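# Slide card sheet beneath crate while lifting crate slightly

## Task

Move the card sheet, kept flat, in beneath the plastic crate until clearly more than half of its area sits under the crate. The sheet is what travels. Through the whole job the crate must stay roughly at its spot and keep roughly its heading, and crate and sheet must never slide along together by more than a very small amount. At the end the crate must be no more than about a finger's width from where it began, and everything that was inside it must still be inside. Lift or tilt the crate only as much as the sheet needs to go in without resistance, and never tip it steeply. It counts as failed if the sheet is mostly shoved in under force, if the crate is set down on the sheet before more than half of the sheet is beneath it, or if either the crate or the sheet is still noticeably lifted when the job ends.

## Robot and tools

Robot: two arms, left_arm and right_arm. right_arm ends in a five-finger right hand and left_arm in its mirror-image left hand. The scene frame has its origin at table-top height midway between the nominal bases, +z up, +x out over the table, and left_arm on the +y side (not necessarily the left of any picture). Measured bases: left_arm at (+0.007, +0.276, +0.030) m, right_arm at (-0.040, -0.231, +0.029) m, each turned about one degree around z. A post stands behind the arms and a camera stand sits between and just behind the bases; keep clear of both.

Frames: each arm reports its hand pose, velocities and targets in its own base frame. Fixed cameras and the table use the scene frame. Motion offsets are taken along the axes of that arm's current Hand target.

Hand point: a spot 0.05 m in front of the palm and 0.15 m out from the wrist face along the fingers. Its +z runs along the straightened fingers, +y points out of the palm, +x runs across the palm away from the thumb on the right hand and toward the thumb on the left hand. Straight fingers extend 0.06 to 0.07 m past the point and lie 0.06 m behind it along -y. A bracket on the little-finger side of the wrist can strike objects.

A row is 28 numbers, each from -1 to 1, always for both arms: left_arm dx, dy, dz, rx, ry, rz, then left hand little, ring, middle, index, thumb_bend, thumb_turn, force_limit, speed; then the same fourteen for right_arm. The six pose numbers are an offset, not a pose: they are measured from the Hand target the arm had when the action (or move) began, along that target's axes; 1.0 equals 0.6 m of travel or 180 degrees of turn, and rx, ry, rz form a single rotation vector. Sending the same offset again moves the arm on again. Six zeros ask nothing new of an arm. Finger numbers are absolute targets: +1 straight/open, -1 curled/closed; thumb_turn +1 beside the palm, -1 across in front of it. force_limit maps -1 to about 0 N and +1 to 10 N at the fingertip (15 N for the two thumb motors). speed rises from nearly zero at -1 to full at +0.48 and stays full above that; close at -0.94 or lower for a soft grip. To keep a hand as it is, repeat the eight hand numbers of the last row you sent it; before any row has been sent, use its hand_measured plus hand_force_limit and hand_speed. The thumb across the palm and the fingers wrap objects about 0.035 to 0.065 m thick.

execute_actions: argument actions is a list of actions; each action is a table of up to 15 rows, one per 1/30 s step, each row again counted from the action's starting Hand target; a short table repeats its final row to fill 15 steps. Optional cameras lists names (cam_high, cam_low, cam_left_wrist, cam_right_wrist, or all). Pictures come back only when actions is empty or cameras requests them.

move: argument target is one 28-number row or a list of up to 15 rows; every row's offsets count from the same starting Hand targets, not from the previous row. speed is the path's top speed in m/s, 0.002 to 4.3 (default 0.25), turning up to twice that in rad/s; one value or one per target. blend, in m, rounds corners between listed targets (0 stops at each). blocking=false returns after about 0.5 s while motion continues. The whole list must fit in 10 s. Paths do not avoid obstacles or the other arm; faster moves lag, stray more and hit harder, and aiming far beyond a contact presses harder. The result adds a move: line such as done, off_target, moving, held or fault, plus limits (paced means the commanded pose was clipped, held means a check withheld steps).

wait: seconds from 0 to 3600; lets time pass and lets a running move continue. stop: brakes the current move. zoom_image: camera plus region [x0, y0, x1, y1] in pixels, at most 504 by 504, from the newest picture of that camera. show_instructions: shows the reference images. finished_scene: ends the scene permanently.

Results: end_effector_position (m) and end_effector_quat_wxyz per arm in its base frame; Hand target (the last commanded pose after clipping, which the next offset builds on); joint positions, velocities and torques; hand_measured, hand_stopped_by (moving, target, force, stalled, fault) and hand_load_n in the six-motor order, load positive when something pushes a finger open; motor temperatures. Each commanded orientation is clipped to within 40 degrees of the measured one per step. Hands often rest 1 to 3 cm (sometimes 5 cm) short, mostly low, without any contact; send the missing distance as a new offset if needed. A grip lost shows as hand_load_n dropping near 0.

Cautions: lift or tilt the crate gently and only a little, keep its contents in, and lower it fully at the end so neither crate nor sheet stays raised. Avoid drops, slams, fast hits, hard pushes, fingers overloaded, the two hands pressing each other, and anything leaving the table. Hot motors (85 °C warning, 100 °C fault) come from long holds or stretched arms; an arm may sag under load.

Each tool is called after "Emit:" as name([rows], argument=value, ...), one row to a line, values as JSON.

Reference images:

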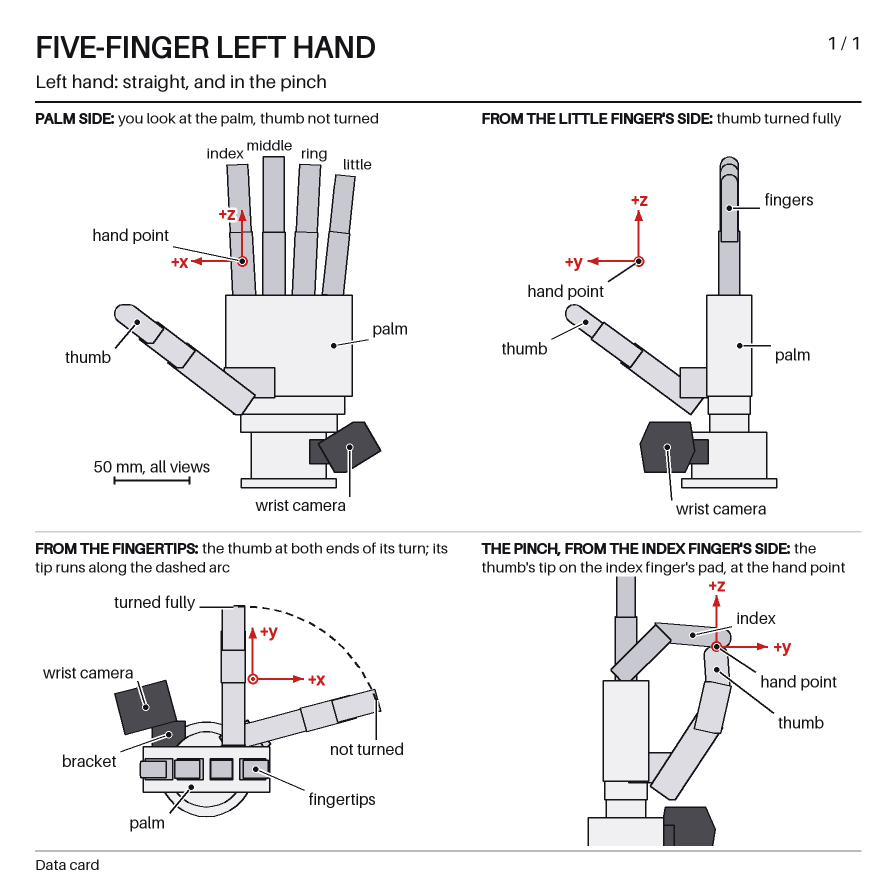

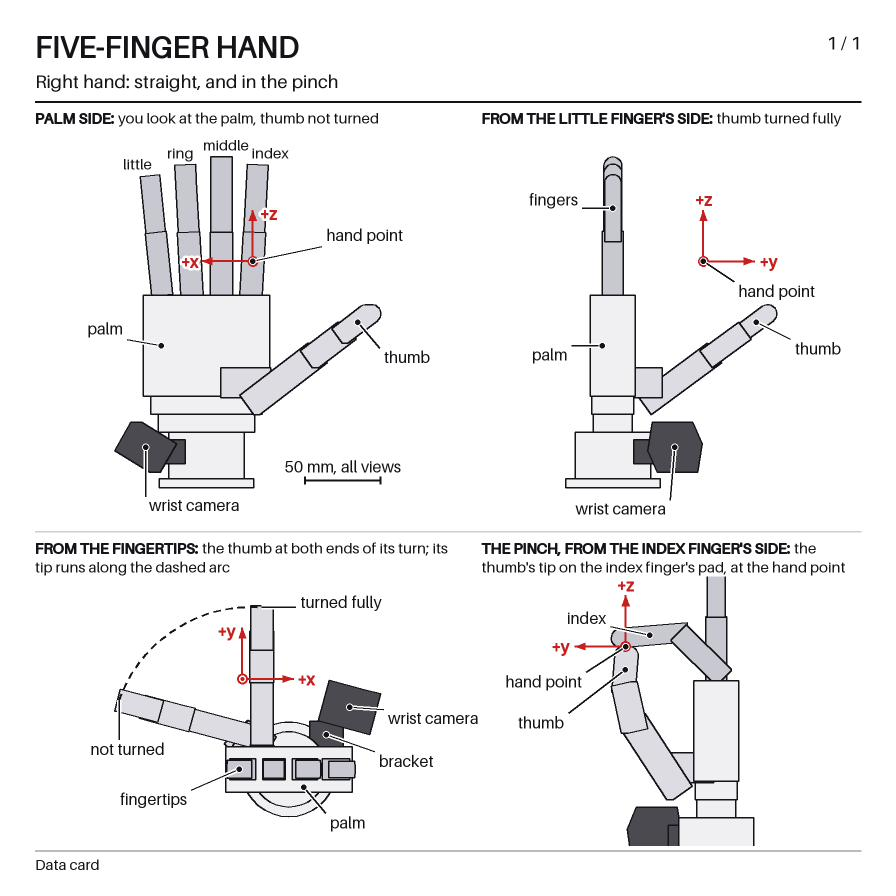

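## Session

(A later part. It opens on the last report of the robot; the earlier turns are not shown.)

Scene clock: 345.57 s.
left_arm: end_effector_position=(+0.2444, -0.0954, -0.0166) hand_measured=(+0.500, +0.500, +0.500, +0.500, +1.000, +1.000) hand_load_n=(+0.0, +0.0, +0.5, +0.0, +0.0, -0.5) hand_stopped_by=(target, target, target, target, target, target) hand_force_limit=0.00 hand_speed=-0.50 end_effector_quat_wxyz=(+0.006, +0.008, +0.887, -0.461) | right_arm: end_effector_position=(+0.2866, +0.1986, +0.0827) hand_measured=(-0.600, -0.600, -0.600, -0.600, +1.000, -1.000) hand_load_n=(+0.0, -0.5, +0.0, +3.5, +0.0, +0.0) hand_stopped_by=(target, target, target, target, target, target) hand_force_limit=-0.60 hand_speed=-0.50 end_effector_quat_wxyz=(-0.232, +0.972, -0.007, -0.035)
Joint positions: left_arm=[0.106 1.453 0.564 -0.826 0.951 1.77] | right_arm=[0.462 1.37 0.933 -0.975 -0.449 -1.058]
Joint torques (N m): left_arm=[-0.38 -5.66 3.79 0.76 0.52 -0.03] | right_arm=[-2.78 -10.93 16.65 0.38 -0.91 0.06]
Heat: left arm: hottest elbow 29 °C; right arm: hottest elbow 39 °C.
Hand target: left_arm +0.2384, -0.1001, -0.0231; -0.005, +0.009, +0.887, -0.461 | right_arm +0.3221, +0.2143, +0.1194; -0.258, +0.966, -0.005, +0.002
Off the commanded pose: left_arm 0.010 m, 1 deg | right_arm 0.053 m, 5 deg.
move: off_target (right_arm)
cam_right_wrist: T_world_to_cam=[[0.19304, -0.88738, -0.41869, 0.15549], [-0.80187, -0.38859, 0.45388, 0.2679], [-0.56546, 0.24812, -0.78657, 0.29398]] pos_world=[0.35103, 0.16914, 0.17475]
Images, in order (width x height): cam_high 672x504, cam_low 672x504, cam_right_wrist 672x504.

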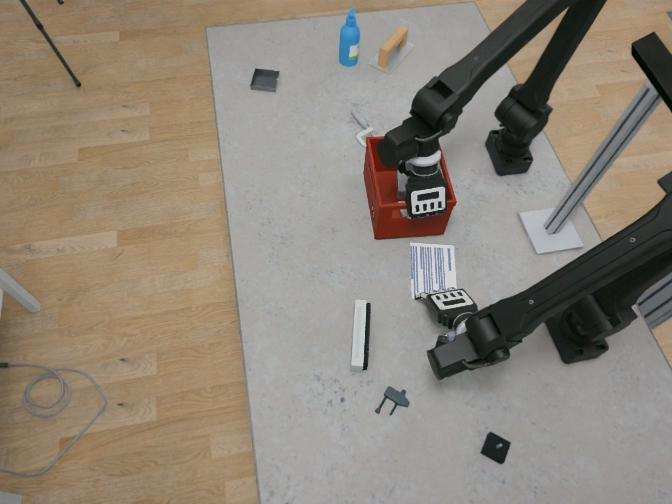

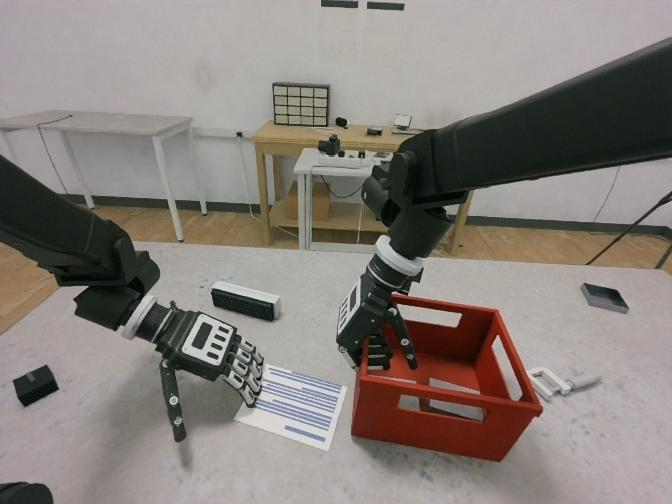

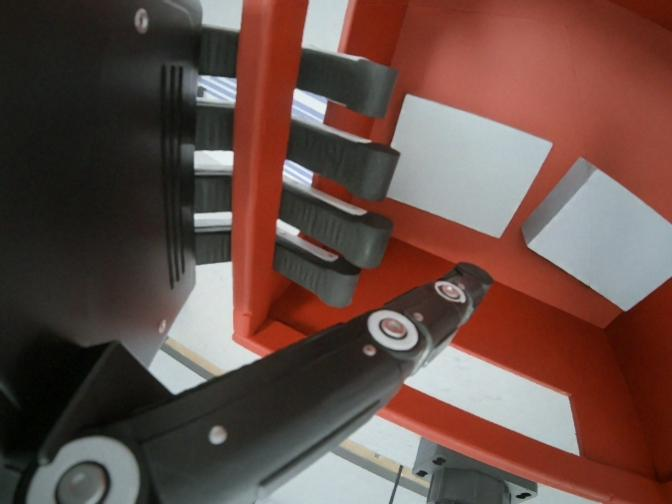

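Emit:
move(target=[0,0,0,0,0,0,0.5,0.5,0.5,0.5,1,1,0,-0.5,-0.0233,-0.0025,-0.0062,0,0,0,-0.6,-0.6,-0.6,-0.6,1,-1,-0.6,-0.5], cameras=["cam_low","cam_right_wrist","cam_high"], speed=0.05)

Emit:
zoom_image(camera="cam_low", region=[300, 270, 560, 480])

Emit:
zoom_image(camera="cam_high", region=[340, 120, 490, 320])

Scene clock: 353.13 s.
left_arm: end_effector_position=(+0.2444, -0.0954, -0.0166) hand_measured=(+0.500, +0.500, +0.500, +0.500, +1.000, +1.000) hand_load_n=(+0.0, +0.0, +0.0, +0.0, +0.0, +0.0) hand_stopped_by=(target, target, target, target, target, target) hand_force_limit=0.00 hand_speed=-0.50 end_effector_quat_wxyz=(+0.006, +0.008, +0.887, -0.461) | right_arm: end_effector_position=(+0.2866, +0.1977, +0.0847) hand_measured=(-0.600, -0.600, -0.600, -0.600, +1.000, -1.000) hand_load_n=(+0.0, +0.0, +0.0, +4.0, +0.0, +0.0) hand_stopped_by=(target, target, target, target, target, target) hand_force_limit=-0.60 hand_speed=-0.50 end_effector_quat_wxyz=(-0.231, +0.972, -0.007, -0.033)
Joint positions: left_arm=[0.106 1.453 0.564 -0.826 0.951 1.77] | right_arm=[0.462 1.364 0.933 -0.978 -0.445 -1.059]
Joint torques (N m): left_arm=[-0.85 -5.54 3.86 0.61 0.52 0.03] | right_arm=[-1.61 -13.27 14.56 0.36 -0.99 0.22]
Motor temperatures (°C): left_arm=[28 27 29 26 26 26] | right_arm=[29 30 41 27 24 26]
Heat: left arm: hottest elbow 29 °C; right arm: hottest elbow 41 °C.
Hand target: left_arm +0.2384, -0.1001, -0.0231; -0.005, +0.009, +0.887, -0.461 | right_arm +0.3081, +0.2140, +0.1235; -0.258, +0.966, -0.004, +0.003
Off the commanded pose: left_arm 0.010 m, 1 deg | right_arm 0.047 m, 5 deg.
move: off_target (right_arm)
cam_right_wrist: T_world_to_cam=[[0.19507, -0.88819, -0.41602, 0.15489], [-0.804, -0.38774, 0.45082, 0.26732], [-0.56172, 0.24654, -0.78974, 0.29518]] pos_world=[0.35053, 0.16845, 0.17704]
Images, in order (width x height): cam_high 672x504, cam_low 672x504, cam_right_wrist 672x504.

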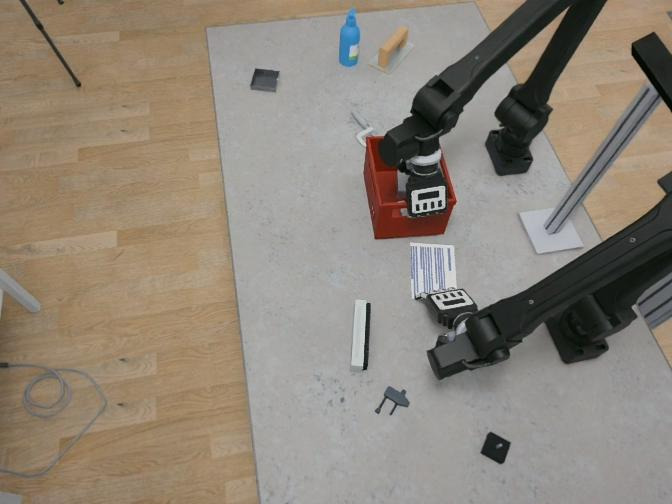

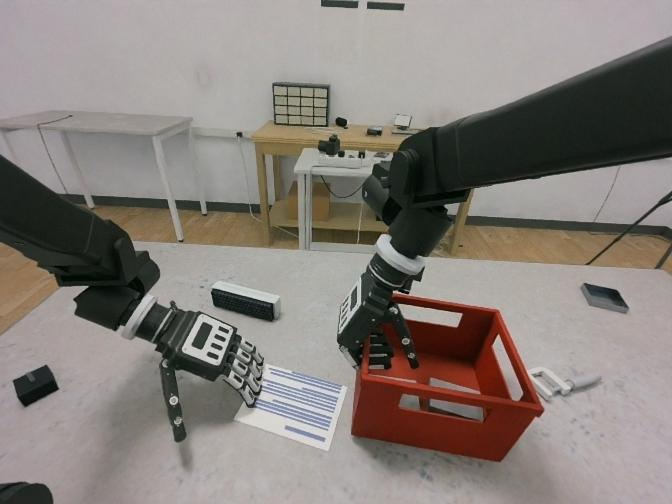

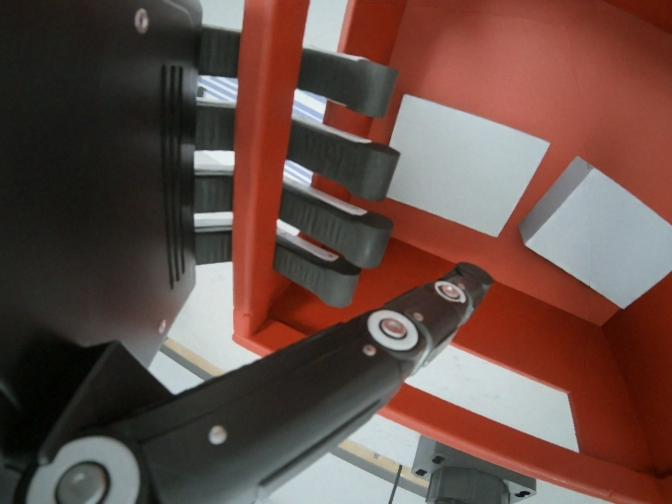

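Scaled by 1.938 from the camera's image (finer frame: 960x720).

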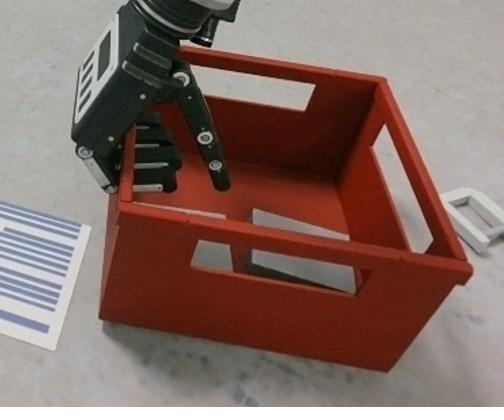

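Scaled by 2.520 from the camera's image (finer frame: 960x720).

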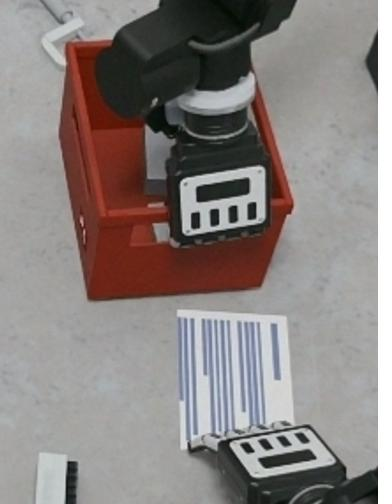

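Emit:
move(target=[-0.005,-0.0123,0.0525,0,0,0,0.5,0.5,0.5,0.5,1,1,0,-0.5,0,0,0,0,0,0,-0.6,-0.6,-0.6,-0.6,1,-1,-0.6,-0.5], cameras=["cam_low","cam_left_wrist","cam_high"], speed=0.05)

Emit:
zoom_image(camera="cam_low", region=[180, 270, 480, 480])

Emit:
zoom_image(camera="cam_high", region=[340, 160, 500, 320])

Scene clock: 368.40 s.
left_arm: end_effector_position=(+0.2544, -0.1275, -0.0201) hand_measured=(+0.500, +0.500, +0.500, +0.500, +1.000, +1.000) hand_load_n=(+0.0, -0.5, +1.5, +0.0, +0.0, -0.5) hand_stopped_by=(target, target, target, target, target, target) hand_force_limit=0.00 hand_speed=-0.50 end_effector_quat_wxyz=(+0.014, +0.007, +0.882, -0.472) | right_arm: end_effector_position=(+0.2866, +0.1977, +0.0847) hand_measured=(-0.600, -0.600, -0.600, -0.600, +1.000, -1.000) hand_load_n=(+0.0, +0.0, +0.0, +3.5, +0.0, +0.0) hand_stopped_by=(target, target, target, target, target, target) hand_force_limit=-0.60 hand_speed=-0.50 end_effector_quat_wxyz=(-0.231, +0.972, -0.007, -0.033)
Joint positions: left_arm=[0.004 1.453 0.541 -0.634 0.983 1.579] | right_arm=[0.462 1.364 0.933 -0.978 -0.445 -1.059]
Joint torques (N m): left_arm=[-1.44 -5.13 3.06 1.13 -0.4 0.05] | right_arm=[-1.55 -13.27 14.56 0.36 -0.99 0.22]
Heat: left arm: hottest elbow 29 °C; right arm: hottest elbow 42 °C.
Hand target: left_arm +0.2406, -0.1301, -0.0352; -0.005, +0.009, +0.887, -0.461 | right_arm +0.3081, +0.2140, +0.1235; -0.258, +0.966, -0.004, +0.003
Off the commanded pose: left_arm 0.021 m, 3 deg | right_arm 0.047 m, 5 deg.
move: off_target (left_arm)
cam_left_wrist: T_world_to_cam=[[-0.24954, -0.58279, 0.77336, 0.00889], [-0.83135, 0.53846, 0.13752, 0.28255], [-0.49657, -0.60861, -0.61888, 0.15395]] pos_world=[0.31357, -0.05326, 0.04955]
Images, in order (width x height): cam_high 672x504, cam_low 672x504, cam_left_wrist 672x504.

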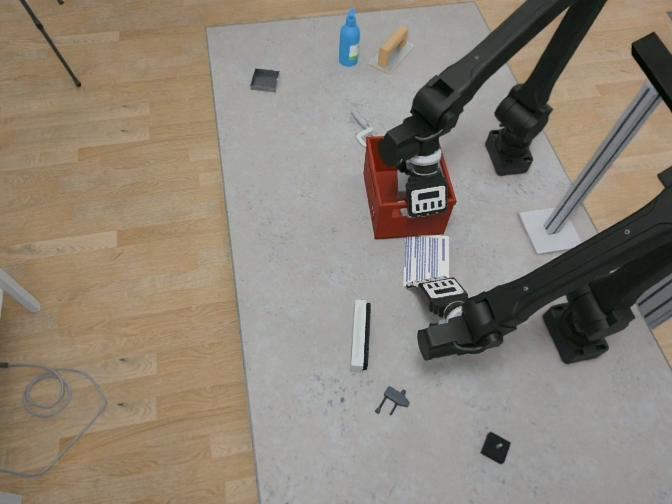

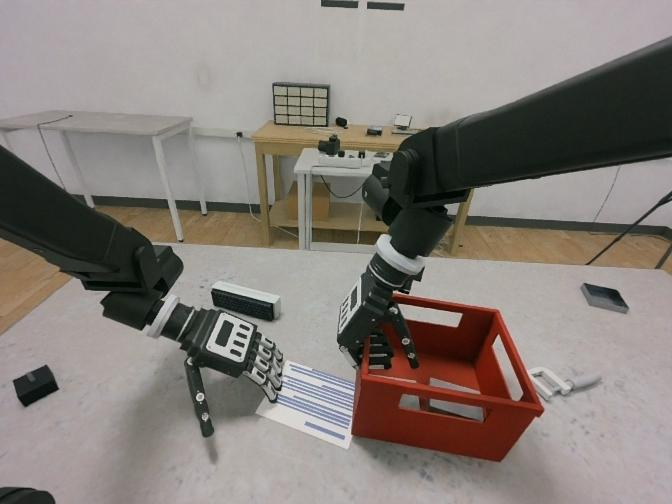

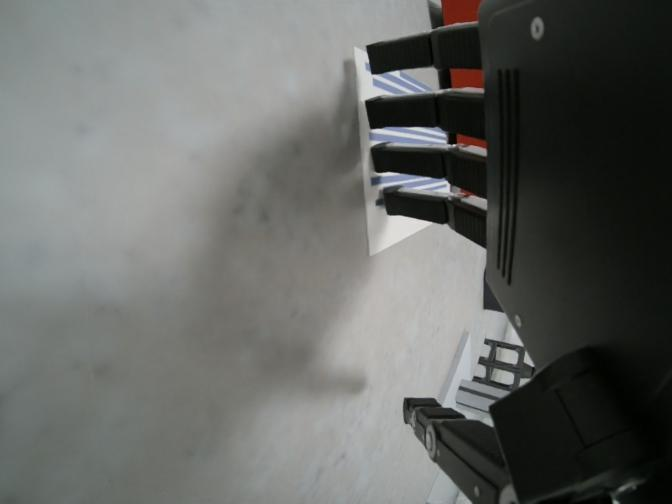

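Scaled by 1.680 from the camera's image (finer frame: 960x720).

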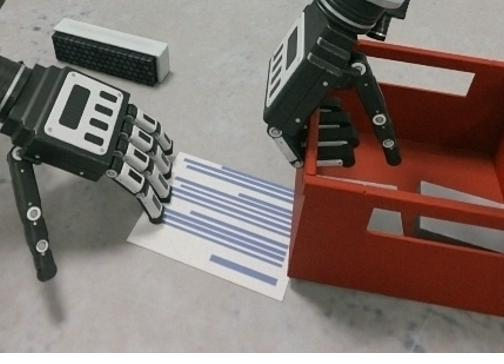

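Scaled by 3.150 from the camera's image (finer frame: 960x720).

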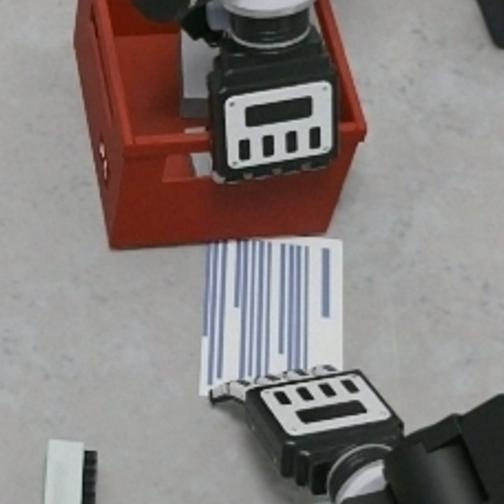

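Emit:
move(target=[-0.0033,-0.0526,0.0751,0,0,0,0.5,0.5,0.5,0.5,1,1,0,-0.5,0,0,0,0,0,0,-0.6,-0.6,-0.6,-0.6,1,-1,-0.6,-0.5], cameras=["cam_low","cam_left_wrist","cam_high"], speed=0.06)

Emit:
zoom_image(camera="cam_low", region=[220, 270, 560, 480])

Emit:
zoom_image(camera="cam_high", region=[340, 140, 500, 300])

Scene clock: 374.93 s.
left_arm: end_effector_position=(+0.2592, -0.1850, -0.0196) hand_measured=(+0.500, +0.500, +0.500, +0.500, +1.000, +1.000) hand_load_n=(+0.0, +0.0, +1.0, +0.0, +0.0, +0.0) hand_stopped_by=(target, target, target, target, target, target) hand_force_limit=0.00 hand_speed=-0.50 end_effector_quat_wxyz=(+0.014, +0.011, +0.879, -0.477) | right_arm: end_effector_position=(+0.2866, +0.1977, +0.0847) hand_measured=(-0.600, -0.600, -0.600, -0.600, +1.000, -1.000) hand_load_n=(+0.0, +0.5, +0.0, +3.5, +0.5, +0.0) hand_stopped_by=(target, target, target, target, target, target) hand_force_limit=-0.60 hand_speed=-0.50 end_effector_quat_wxyz=(-0.231, +0.972, -0.007, -0.033)
Joint positions: left_arm=[-0.189 1.442 0.511 -0.336 0.963 1.248] | right_arm=[0.462 1.364 0.933 -0.978 -0.445 -1.059]
Joint torques (N m): left_arm=[-1.73 -6.07 2.86 1.02 -0.67 0] | right_arm=[-1.61 -13.27 14.56 0.36 -0.99 0.22]
Heat: left arm: hottest elbow 29 °C; right arm: hottest elbow 43 °C.
Hand target: left_arm +0.2414, -0.1852, -0.0353; -0.005, +0.009, +0.887, -0.461 | right_arm +0.3081, +0.2140, +0.1235; -0.258, +0.966, -0.004, +0.003
Off the commanded pose: left_arm 0.024 m, 3 deg | right_arm 0.047 m, 5 deg.
move: off_target (left_arm)
cam_left_wrist: T_world_to_cam=[[-0.2566, -0.57245, 0.77875, -0.02001], [-0.82795, 0.54589, 0.12847, 0.3177], [-0.49866, -0.6118, -0.61403, 0.12164]] pos_world=[0.31856, -0.11046, 0.04945]
Images, in order (width x height): cam_high 672x504, cam_low 672x504, cam_left_wrist 672x504.

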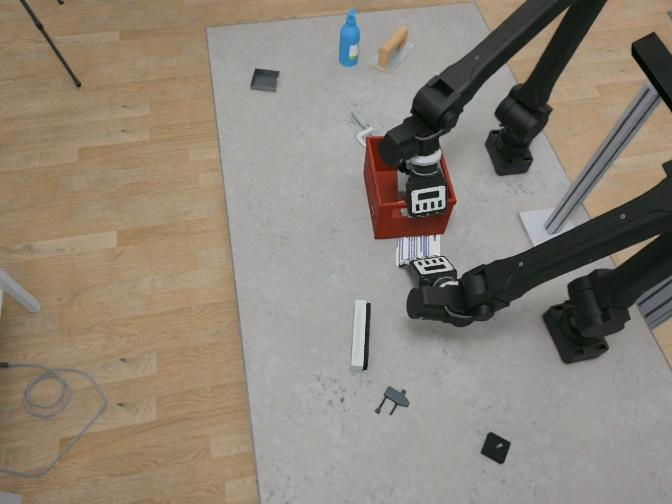

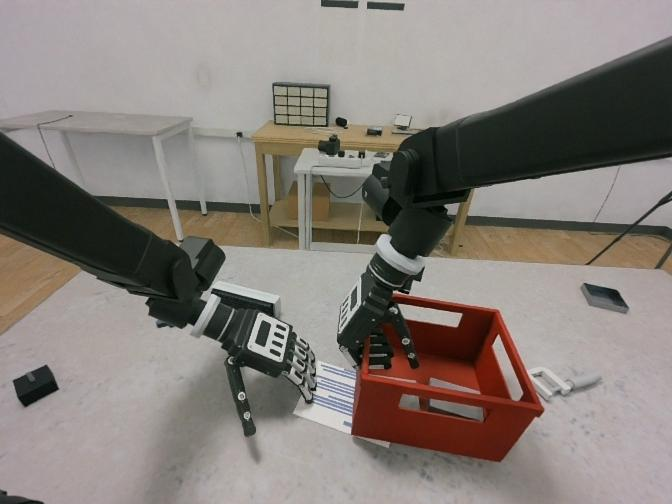

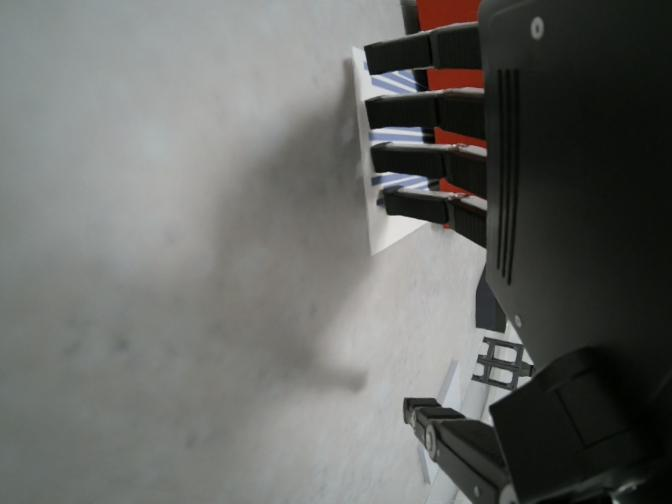

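Scaled by 1.482 from the camera's image (finer frame: 960x720).

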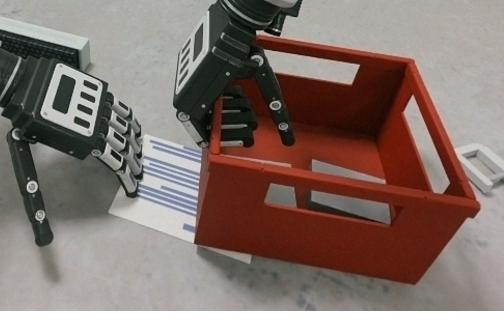

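Scaled by 3.150 from the camera's image (finer frame: 960x720).

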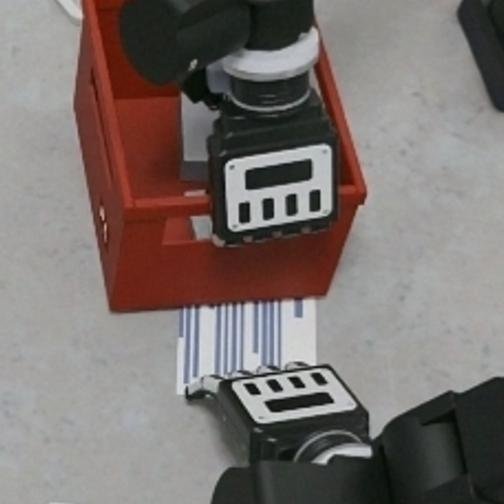

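Emit:
move(target=[-0.0133,-0.0402,0.0573,0,0,0,0.5,0.5,0.5,0.5,1,1,0,-0.5,0,0,0,0,0,0,-0.6,-0.6,-0.6,-0.6,1,-1,-0.6,-0.5], cameras=["cam_low","cam_left_wrist","cam_high"], speed=0.06)

Emit:
zoom_image(camera="cam_low", region=[220, 270, 560, 480])

Emit:
zoom_image(camera="cam_high", region=[340, 140, 500, 300])

Scene clock: 380.50 s.
left_arm: end_effector_position=(+0.2608, -0.2264, -0.0176) hand_measured=(+0.500, +0.500, +0.500, +0.500, +1.000, +1.000) hand_load_n=(+0.0, +0.0, +0.5, +0.0, +0.0, +0.0) hand_stopped_by=(target, target, target, target, target, target) hand_force_limit=0.00 hand_speed=-0.50 end_effector_quat_wxyz=(+0.015, +0.014, +0.880, -0.475) | right_arm: end_effector_position=(+0.2866, +0.1977, +0.0847) hand_measured=(-0.600, -0.600, -0.600, -0.600, +1.000, -1.000) hand_load_n=(+0.0, +0.0, +0.0, +3.5, +0.0, +0.0) hand_stopped_by=(target, target, target, target, target, target) hand_force_limit=-0.60 hand_speed=-0.50 end_effector_quat_wxyz=(-0.231, +0.972, -0.007, -0.033)
Joint positions: left_arm=[-0.325 1.451 0.511 -0.161 0.909 1.045] | right_arm=[0.462 1.364 0.933 -0.978 -0.445 -1.059]
Joint torques (N m): left_arm=[-1.03 -4.48 4.21 1.24 -0.39 0] | right_arm=[-1.61 -13.27 14.57 0.36 -0.99 0.21]
Heat: left arm: hottest elbow 29 °C; right arm: hottest elbow 43 °C.
Hand target: left_arm +0.2485, -0.2272, -0.0353; -0.005, +0.009, +0.887, -0.461 | right_arm +0.3081, +0.2140, +0.1235; -0.258, +0.966, -0.004, +0.003
Off the commanded pose: left_arm 0.022 m, 3 deg | right_arm 0.047 m, 5 deg.
move: off_target (left_arm)
cam_left_wrist: T_world_to_cam=[[-0.26273, -0.57406, 0.77551, -0.04358], [-0.82633, 0.54884, 0.12632, 0.34157], [-0.49815, -0.60764, -0.61857, 0.0991]] pos_world=[0.32016, -0.15227, 0.05195]
Images, in order (width x height): cam_high 672x504, cam_low 672x504, cam_left_wrist 672x504.

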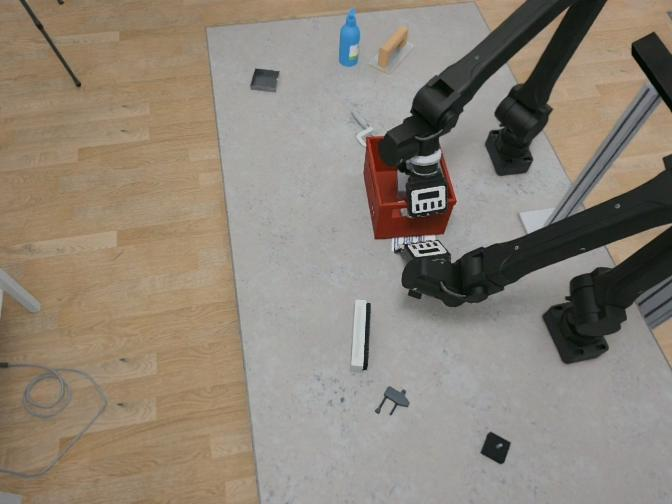

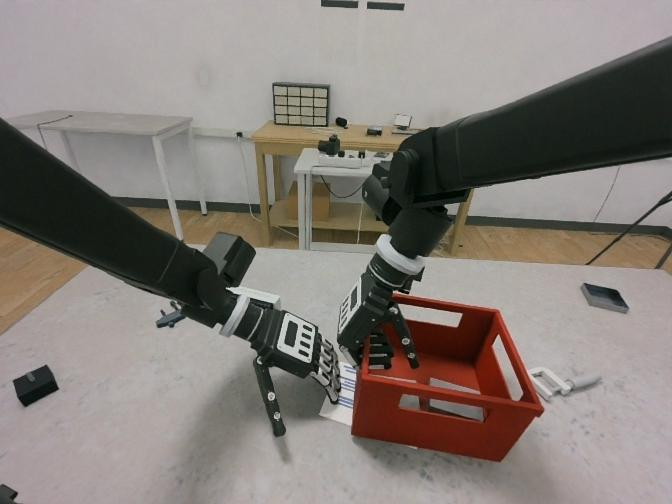

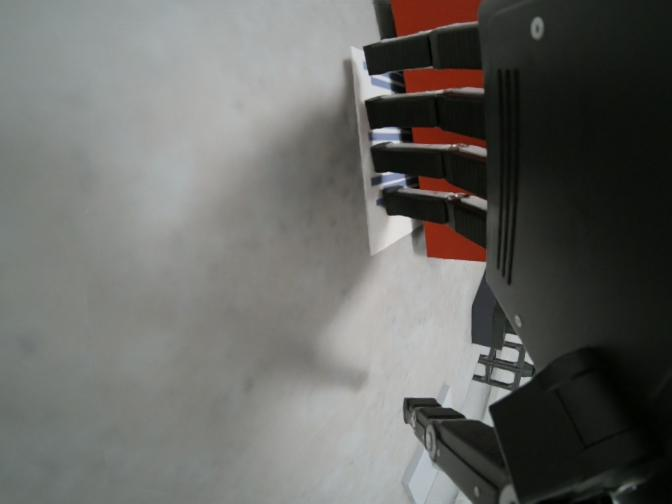

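Scaled by 1.482 from the camera's image (finer frame: 960x720).

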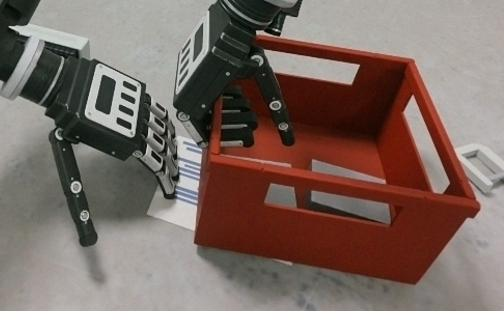

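Scaled by 3.150 from the camera's image (finer frame: 960x720).

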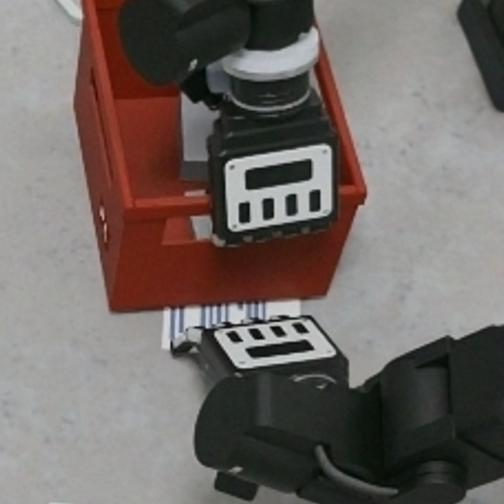

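Emit:
move(target=[0,-0.0077,0.0109,0,0,0,0.5,0.5,0.5,0.5,1,1,0,-0.5,0,0,0,0,0,0,-0.6,-0.6,-0.6,-0.6,1,-1,-0.6,-0.5], cameras=["cam_low","cam_left_wrist","cam_high"], speed=0.05)

Emit:
zoom_image(camera="cam_low", region=[220, 270, 560, 480])

Emit:
zoom_image(camera="cam_high", region=[340, 140, 500, 300])

Scene clock: 385.43 s.
left_arm: end_effector_position=(+0.2607, -0.2340, -0.0174) hand_measured=(+0.500, +0.500, +0.500, +0.500, +1.000, +1.000) hand_load_n=(+0.5, +0.0, +1.0, +0.0, +0.0, +0.0) hand_stopped_by=(target, target, target, target, target, target) hand_force_limit=0.00 hand_speed=-0.50 end_effector_quat_wxyz=(+0.016, +0.014, +0.880, -0.475) | right_arm: end_effector_position=(+0.2866, +0.1977, +0.0847) hand_measured=(-0.600, -0.600, -0.600, -0.600, +1.000, -1.000) hand_load_n=(+0.0, +0.0, +0.0, +3.5, +0.0, +0.0) hand_stopped_by=(target, target, target, target, target, target) hand_force_limit=-0.60 hand_speed=-0.50 end_effector_quat_wxyz=(-0.231, +0.972, -0.007, -0.033)
Joint positions: left_arm=[-0.349 1.454 0.511 -0.128 0.897 1.01] | right_arm=[0.462 1.364 0.933 -0.978 -0.445 -1.059]
Joint torques (N m): left_arm=[-1.38 -4.42 4.41 1.26 -0.42 -0.01] | right_arm=[-1.61 -13.27 14.56 0.36 -0.99 0.22]
Heat: left arm: hottest waist 28 °C; right arm: hottest elbow 43 °C.
Hand target: left_arm +0.2484, -0.2352, -0.0353; -0.005, +0.009, +0.887, -0.461 | right_arm +0.3081, +0.2140, +0.1235; -0.258, +0.966, -0.004, +0.003
Off the commanded pose: left_arm 0.022 m, 3 deg | right_arm 0.047 m, 5 deg.
move: off_target (left_arm)
cam_left_wrist: T_world_to_cam=[[-0.26385, -0.57371, 0.7754, -0.04787], [-0.82669, 0.54867, 0.12465, 0.34576], [-0.49695, -0.60813, -0.61905, 0.09407]] pos_world=[0.31996, -0.15997, 0.05225]
Images, in order (width x height): cam_high 672x504, cam_low 672x504, cam_left_wrist 672x504.

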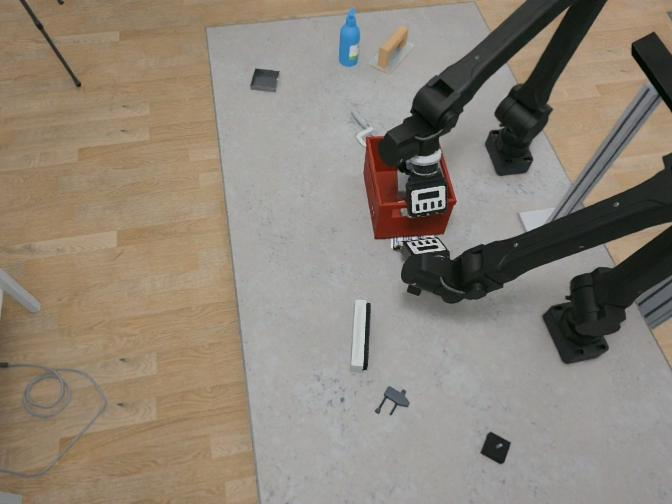

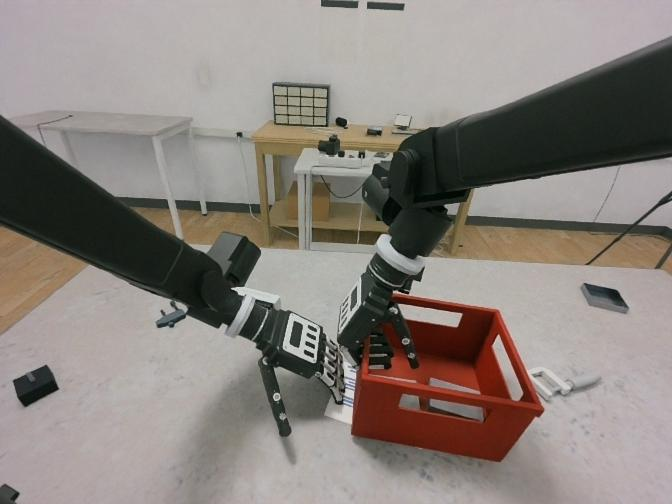

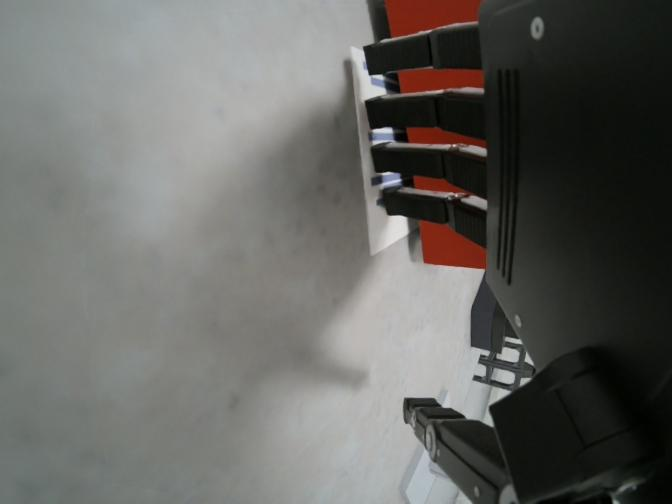

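Scaled by 1.482 from the camera's image (finer frame: 960x720).

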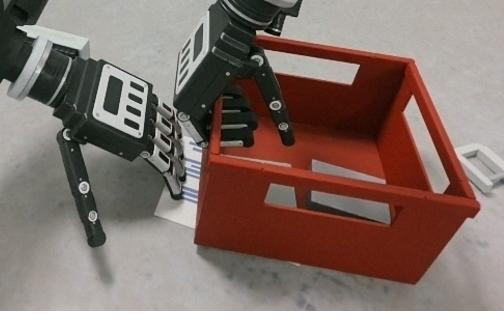

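Scaled by 3.150 from the camera's image (finer frame: 960x720).

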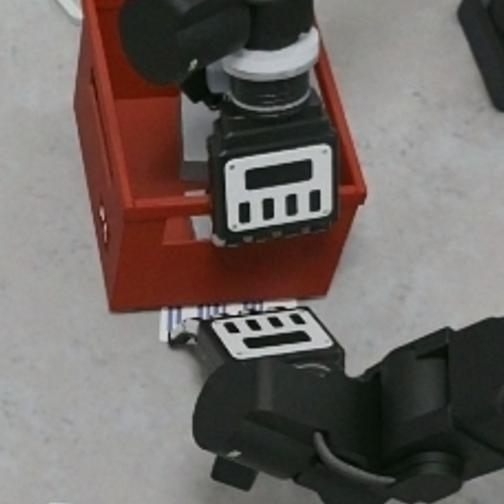

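Emit:
move([
  [0,-0.041,-0.0287,0,0,0,0.5,0.5,0.5,0.5,1,1,0,-0.5,0,0,0,0,0,0,-0.6,-0.6,-0.6,-0.6,1,-1,-0.6,-0.5],
  [0,-0.0681,-0.2513,0,0,0,0.5,0.5,0.5,0.5,1,1,0,-0.5,0,0,0,0,0,0,-0.6,-0.6,-0.6,-0.6,1,-1,-0.6,-0.5],
], cameras=["cam_low","cam_right_wrist","cam_high","cam_left_wrist"], speed=0.15)

Emit:
zoom_image(camera="cam_low", region=[300, 270, 560, 480])

Emit:
zoom_image(camera="cam_high", region=[340, 120, 490, 320])

Scene clock: 392.43 s.
left_arm: end_effector_position=(+0.2336, -0.1382, +0.0755) hand_measured=(+0.500, +0.500, +0.500, +0.500, +1.000, +1.000) hand_load_n=(+0.0, +0.0, +0.0, +0.0, +0.0, +0.0) hand_stopped_by=(target, target, target, target, target, target) hand_force_limit=0.00 hand_speed=-0.50 end_effector_quat_wxyz=(-0.017, +0.008, +0.888, -0.459) | right_arm: end_effector_position=(+0.2866, +0.1977, +0.0847) hand_measured=(-0.600, -0.600, -0.600, -0.600, +1.000, -1.000) hand_load_n=(+0.0, +0.0, +0.0, +4.0, +0.0, +0.0) hand_stopped_by=(target, target, target, target, target, target) hand_force_limit=-0.60 hand_speed=-0.50 end_effector_quat_wxyz=(-0.231, +0.972, -0.007, -0.033)
Joint positions: left_arm=[-0.055 1.19 0.647 -1.014 0.955 1.527] | right_arm=[0.462 1.364 0.933 -0.978 -0.445 -1.059]
Joint torques (N m): left_arm=[1.9 -4.31 9.37 -0.02 0.68 0.14] | right_arm=[-1.61 -13.27 14.57 0.36 -0.99 0.22]
Heat: left arm: hottest elbow 29 °C; right arm: hottest elbow 44 °C.
Hand target: left_arm +0.2504, -0.1353, +0.0848; -0.005, +0.009, +0.887, -0.461 | right_arm +0.3081, +0.2140, +0.1235; -0.258, +0.966, -0.004, +0.003
Off the commanded pose: left_arm 0.019 m, 1 deg | right_arm 0.047 m, 5 deg.
move: off_target (left_arm)
cam_left_wrist: T_world_to_cam=[[-0.227, -0.59776, 0.76887, -0.08347], [-0.80635, 0.55809, 0.19582, 0.25037], [-0.54615, -0.57553, -0.60868, 0.21171]] pos_world=[0.29856, -0.06778, 0.14402]
cam_right_wrist: T_world_to_cam=[[0.19507, -0.88819, -0.41602, 0.15489], [-0.804, -0.38774, 0.45082, 0.26732], [-0.56172, 0.24654, -0.78974, 0.29518]] pos_world=[0.35053, 0.16845, 0.17704]

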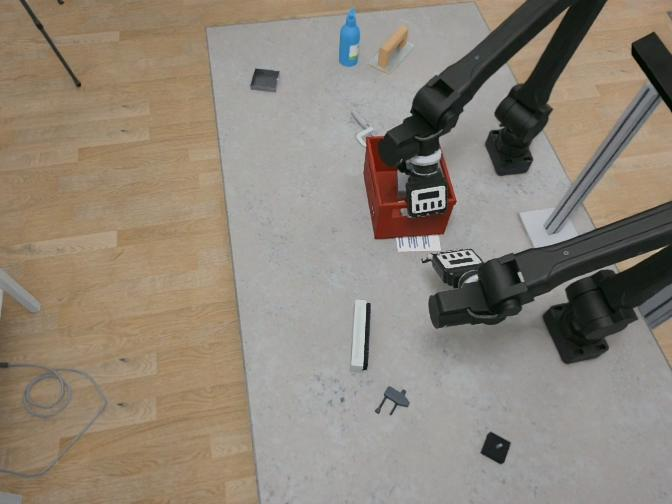

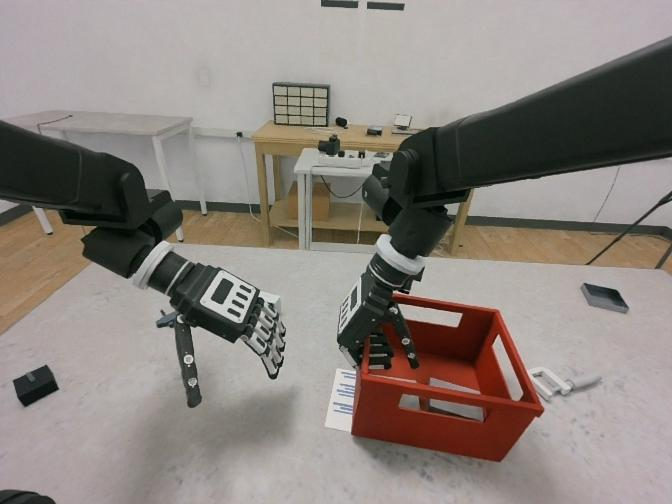

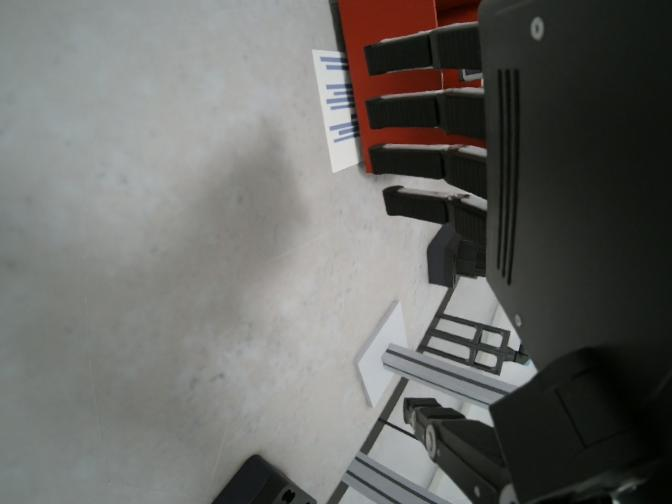

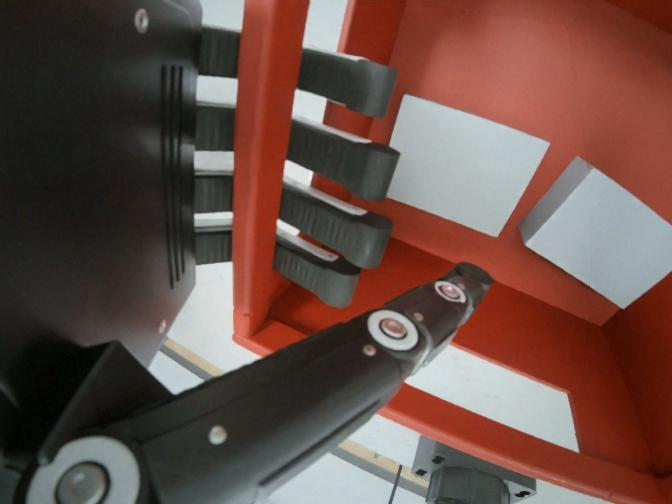

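Scaled by 1.938 from the camera's image (finer frame: 960x720).

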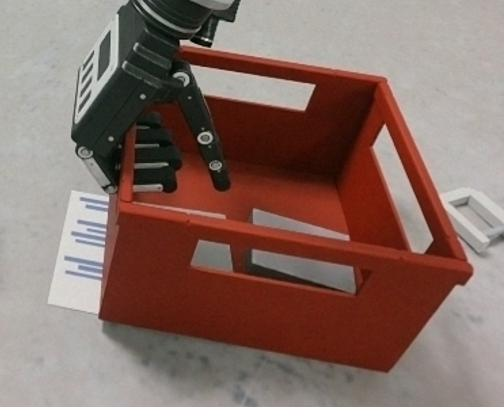

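Scaled by 2.520 from the camera's image (finer frame: 960x720).

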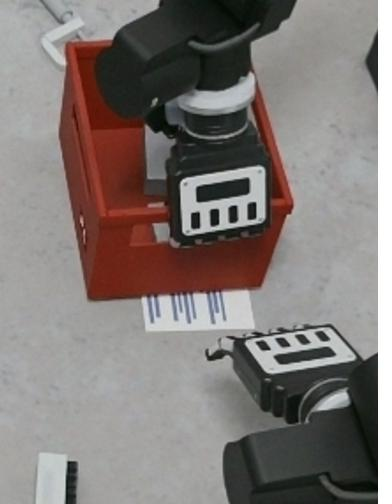

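Emit:
move(target=[0,0,0,0,0,0,0.5,0.5,0.5,0.5,1,1,0,-0.5,-0.0263,0.035,0.0435,0,0,0,-0.6,-0.6,-0.6,-0.6,1,-1,-0.6,-0.5], cameras=["cam_low","cam_right_wrist","cam_high"], speed=0.04)

Emit:
zoom_image(camera="cam_low", region=[300, 270, 560, 480])

Scene clock: 398.73 s.
left_arm: end_effector_position=(+0.2337, -0.1382, +0.0755) hand_measured=(+0.500, +0.500, +0.500, +0.500, +1.000, +1.000) hand_load_n=(+0.0, +0.0, +0.0, +0.0, +0.0, +0.0) hand_stopped_by=(target, target, target, target, target, target) hand_force_limit=0.00 hand_speed=-0.50 end_effector_quat_wxyz=(-0.016, +0.009, +0.888, -0.459) | right_arm: end_effector_position=(+0.2913, +0.2030, +0.0764) hand_measured=(-0.600, -0.600, -0.600, -0.600, +1.000, -1.000) hand_load_n=(+0.0, +0.0, +0.0, +3.0, +0.0, +0.0) hand_stopped_by=(target, target, target, target, target, target) hand_force_limit=-0.60 hand_speed=-0.50 end_effector_quat_wxyz=(-0.247, +0.969, -0.006, -0.012)
Joint positions: left_arm=[-0.055 1.19 0.647 -1.014 0.955 1.528] | right_arm=[0.463 1.353 0.898 -0.898 -0.453 -1.044]
Joint torques (N m): left_arm=[1.9 -4.19 9.44 -0.13 0.7 0.18] | right_arm=[-1.03 -12.57 9.07 1.02 -0.58 0.16]
Heat: left arm: hottest elbow 29 °C; right arm: hottest elbow 44 °C.
Hand target: left_arm +0.2504, -0.1354, +0.0848; -0.005, +0.009, +0.887, -0.461 | right_arm +0.2923, +0.2090, +0.0902; -0.258, +0.966, -0.004, +0.002
Off the commanded pose: left_arm 0.019 m, 1 deg | right_arm 0.015 m, 2 deg.
move: off_target (right_arm)
cam_right_wrist: T_world_to_cam=[[0.2032, -0.87672, -0.43598, 0.15213], [-0.82523, -0.39299, 0.40565, 0.28756], [-0.52697, 0.27736, -0.80335, 0.27472]] pos_world=[0.35116, 0.17019, 0.17037]
Images, in order (width x height): cam_high 672x504, cam_low 672x504, cam_right_wrist 672x504.

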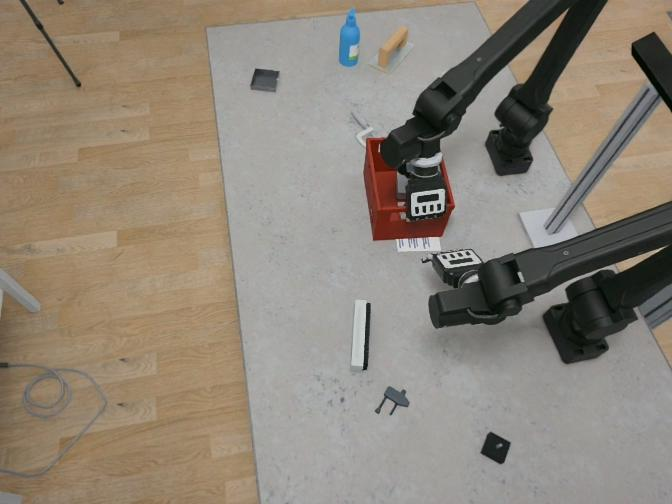

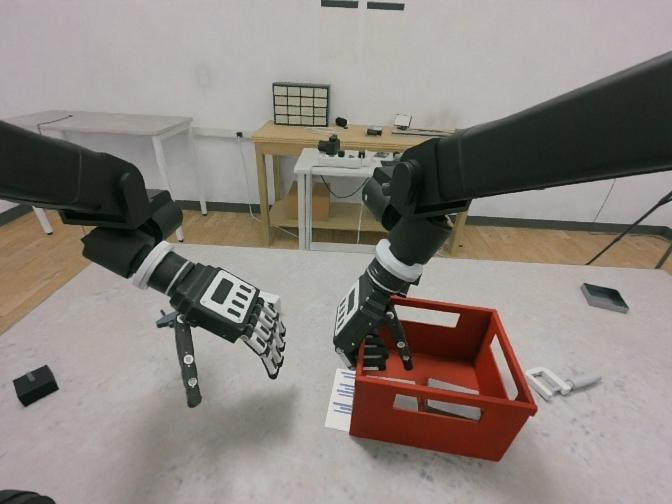

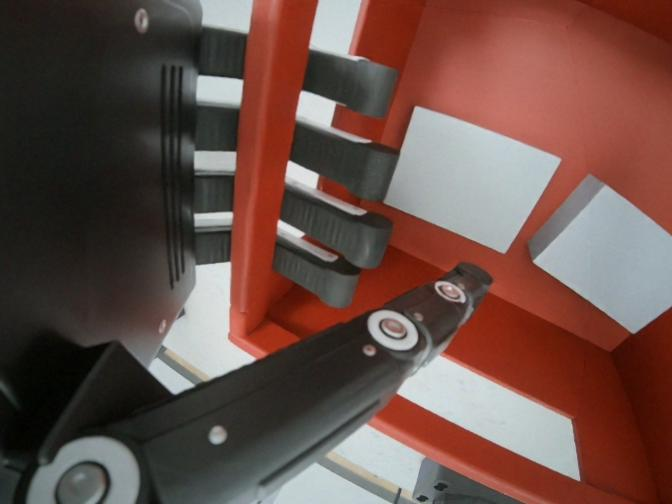

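Scaled by 1.938 from the camera's image (finer frame: 960x720).

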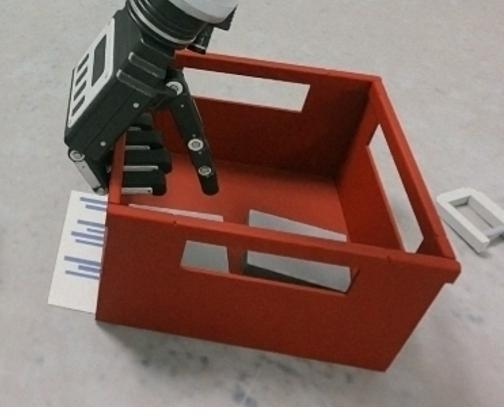

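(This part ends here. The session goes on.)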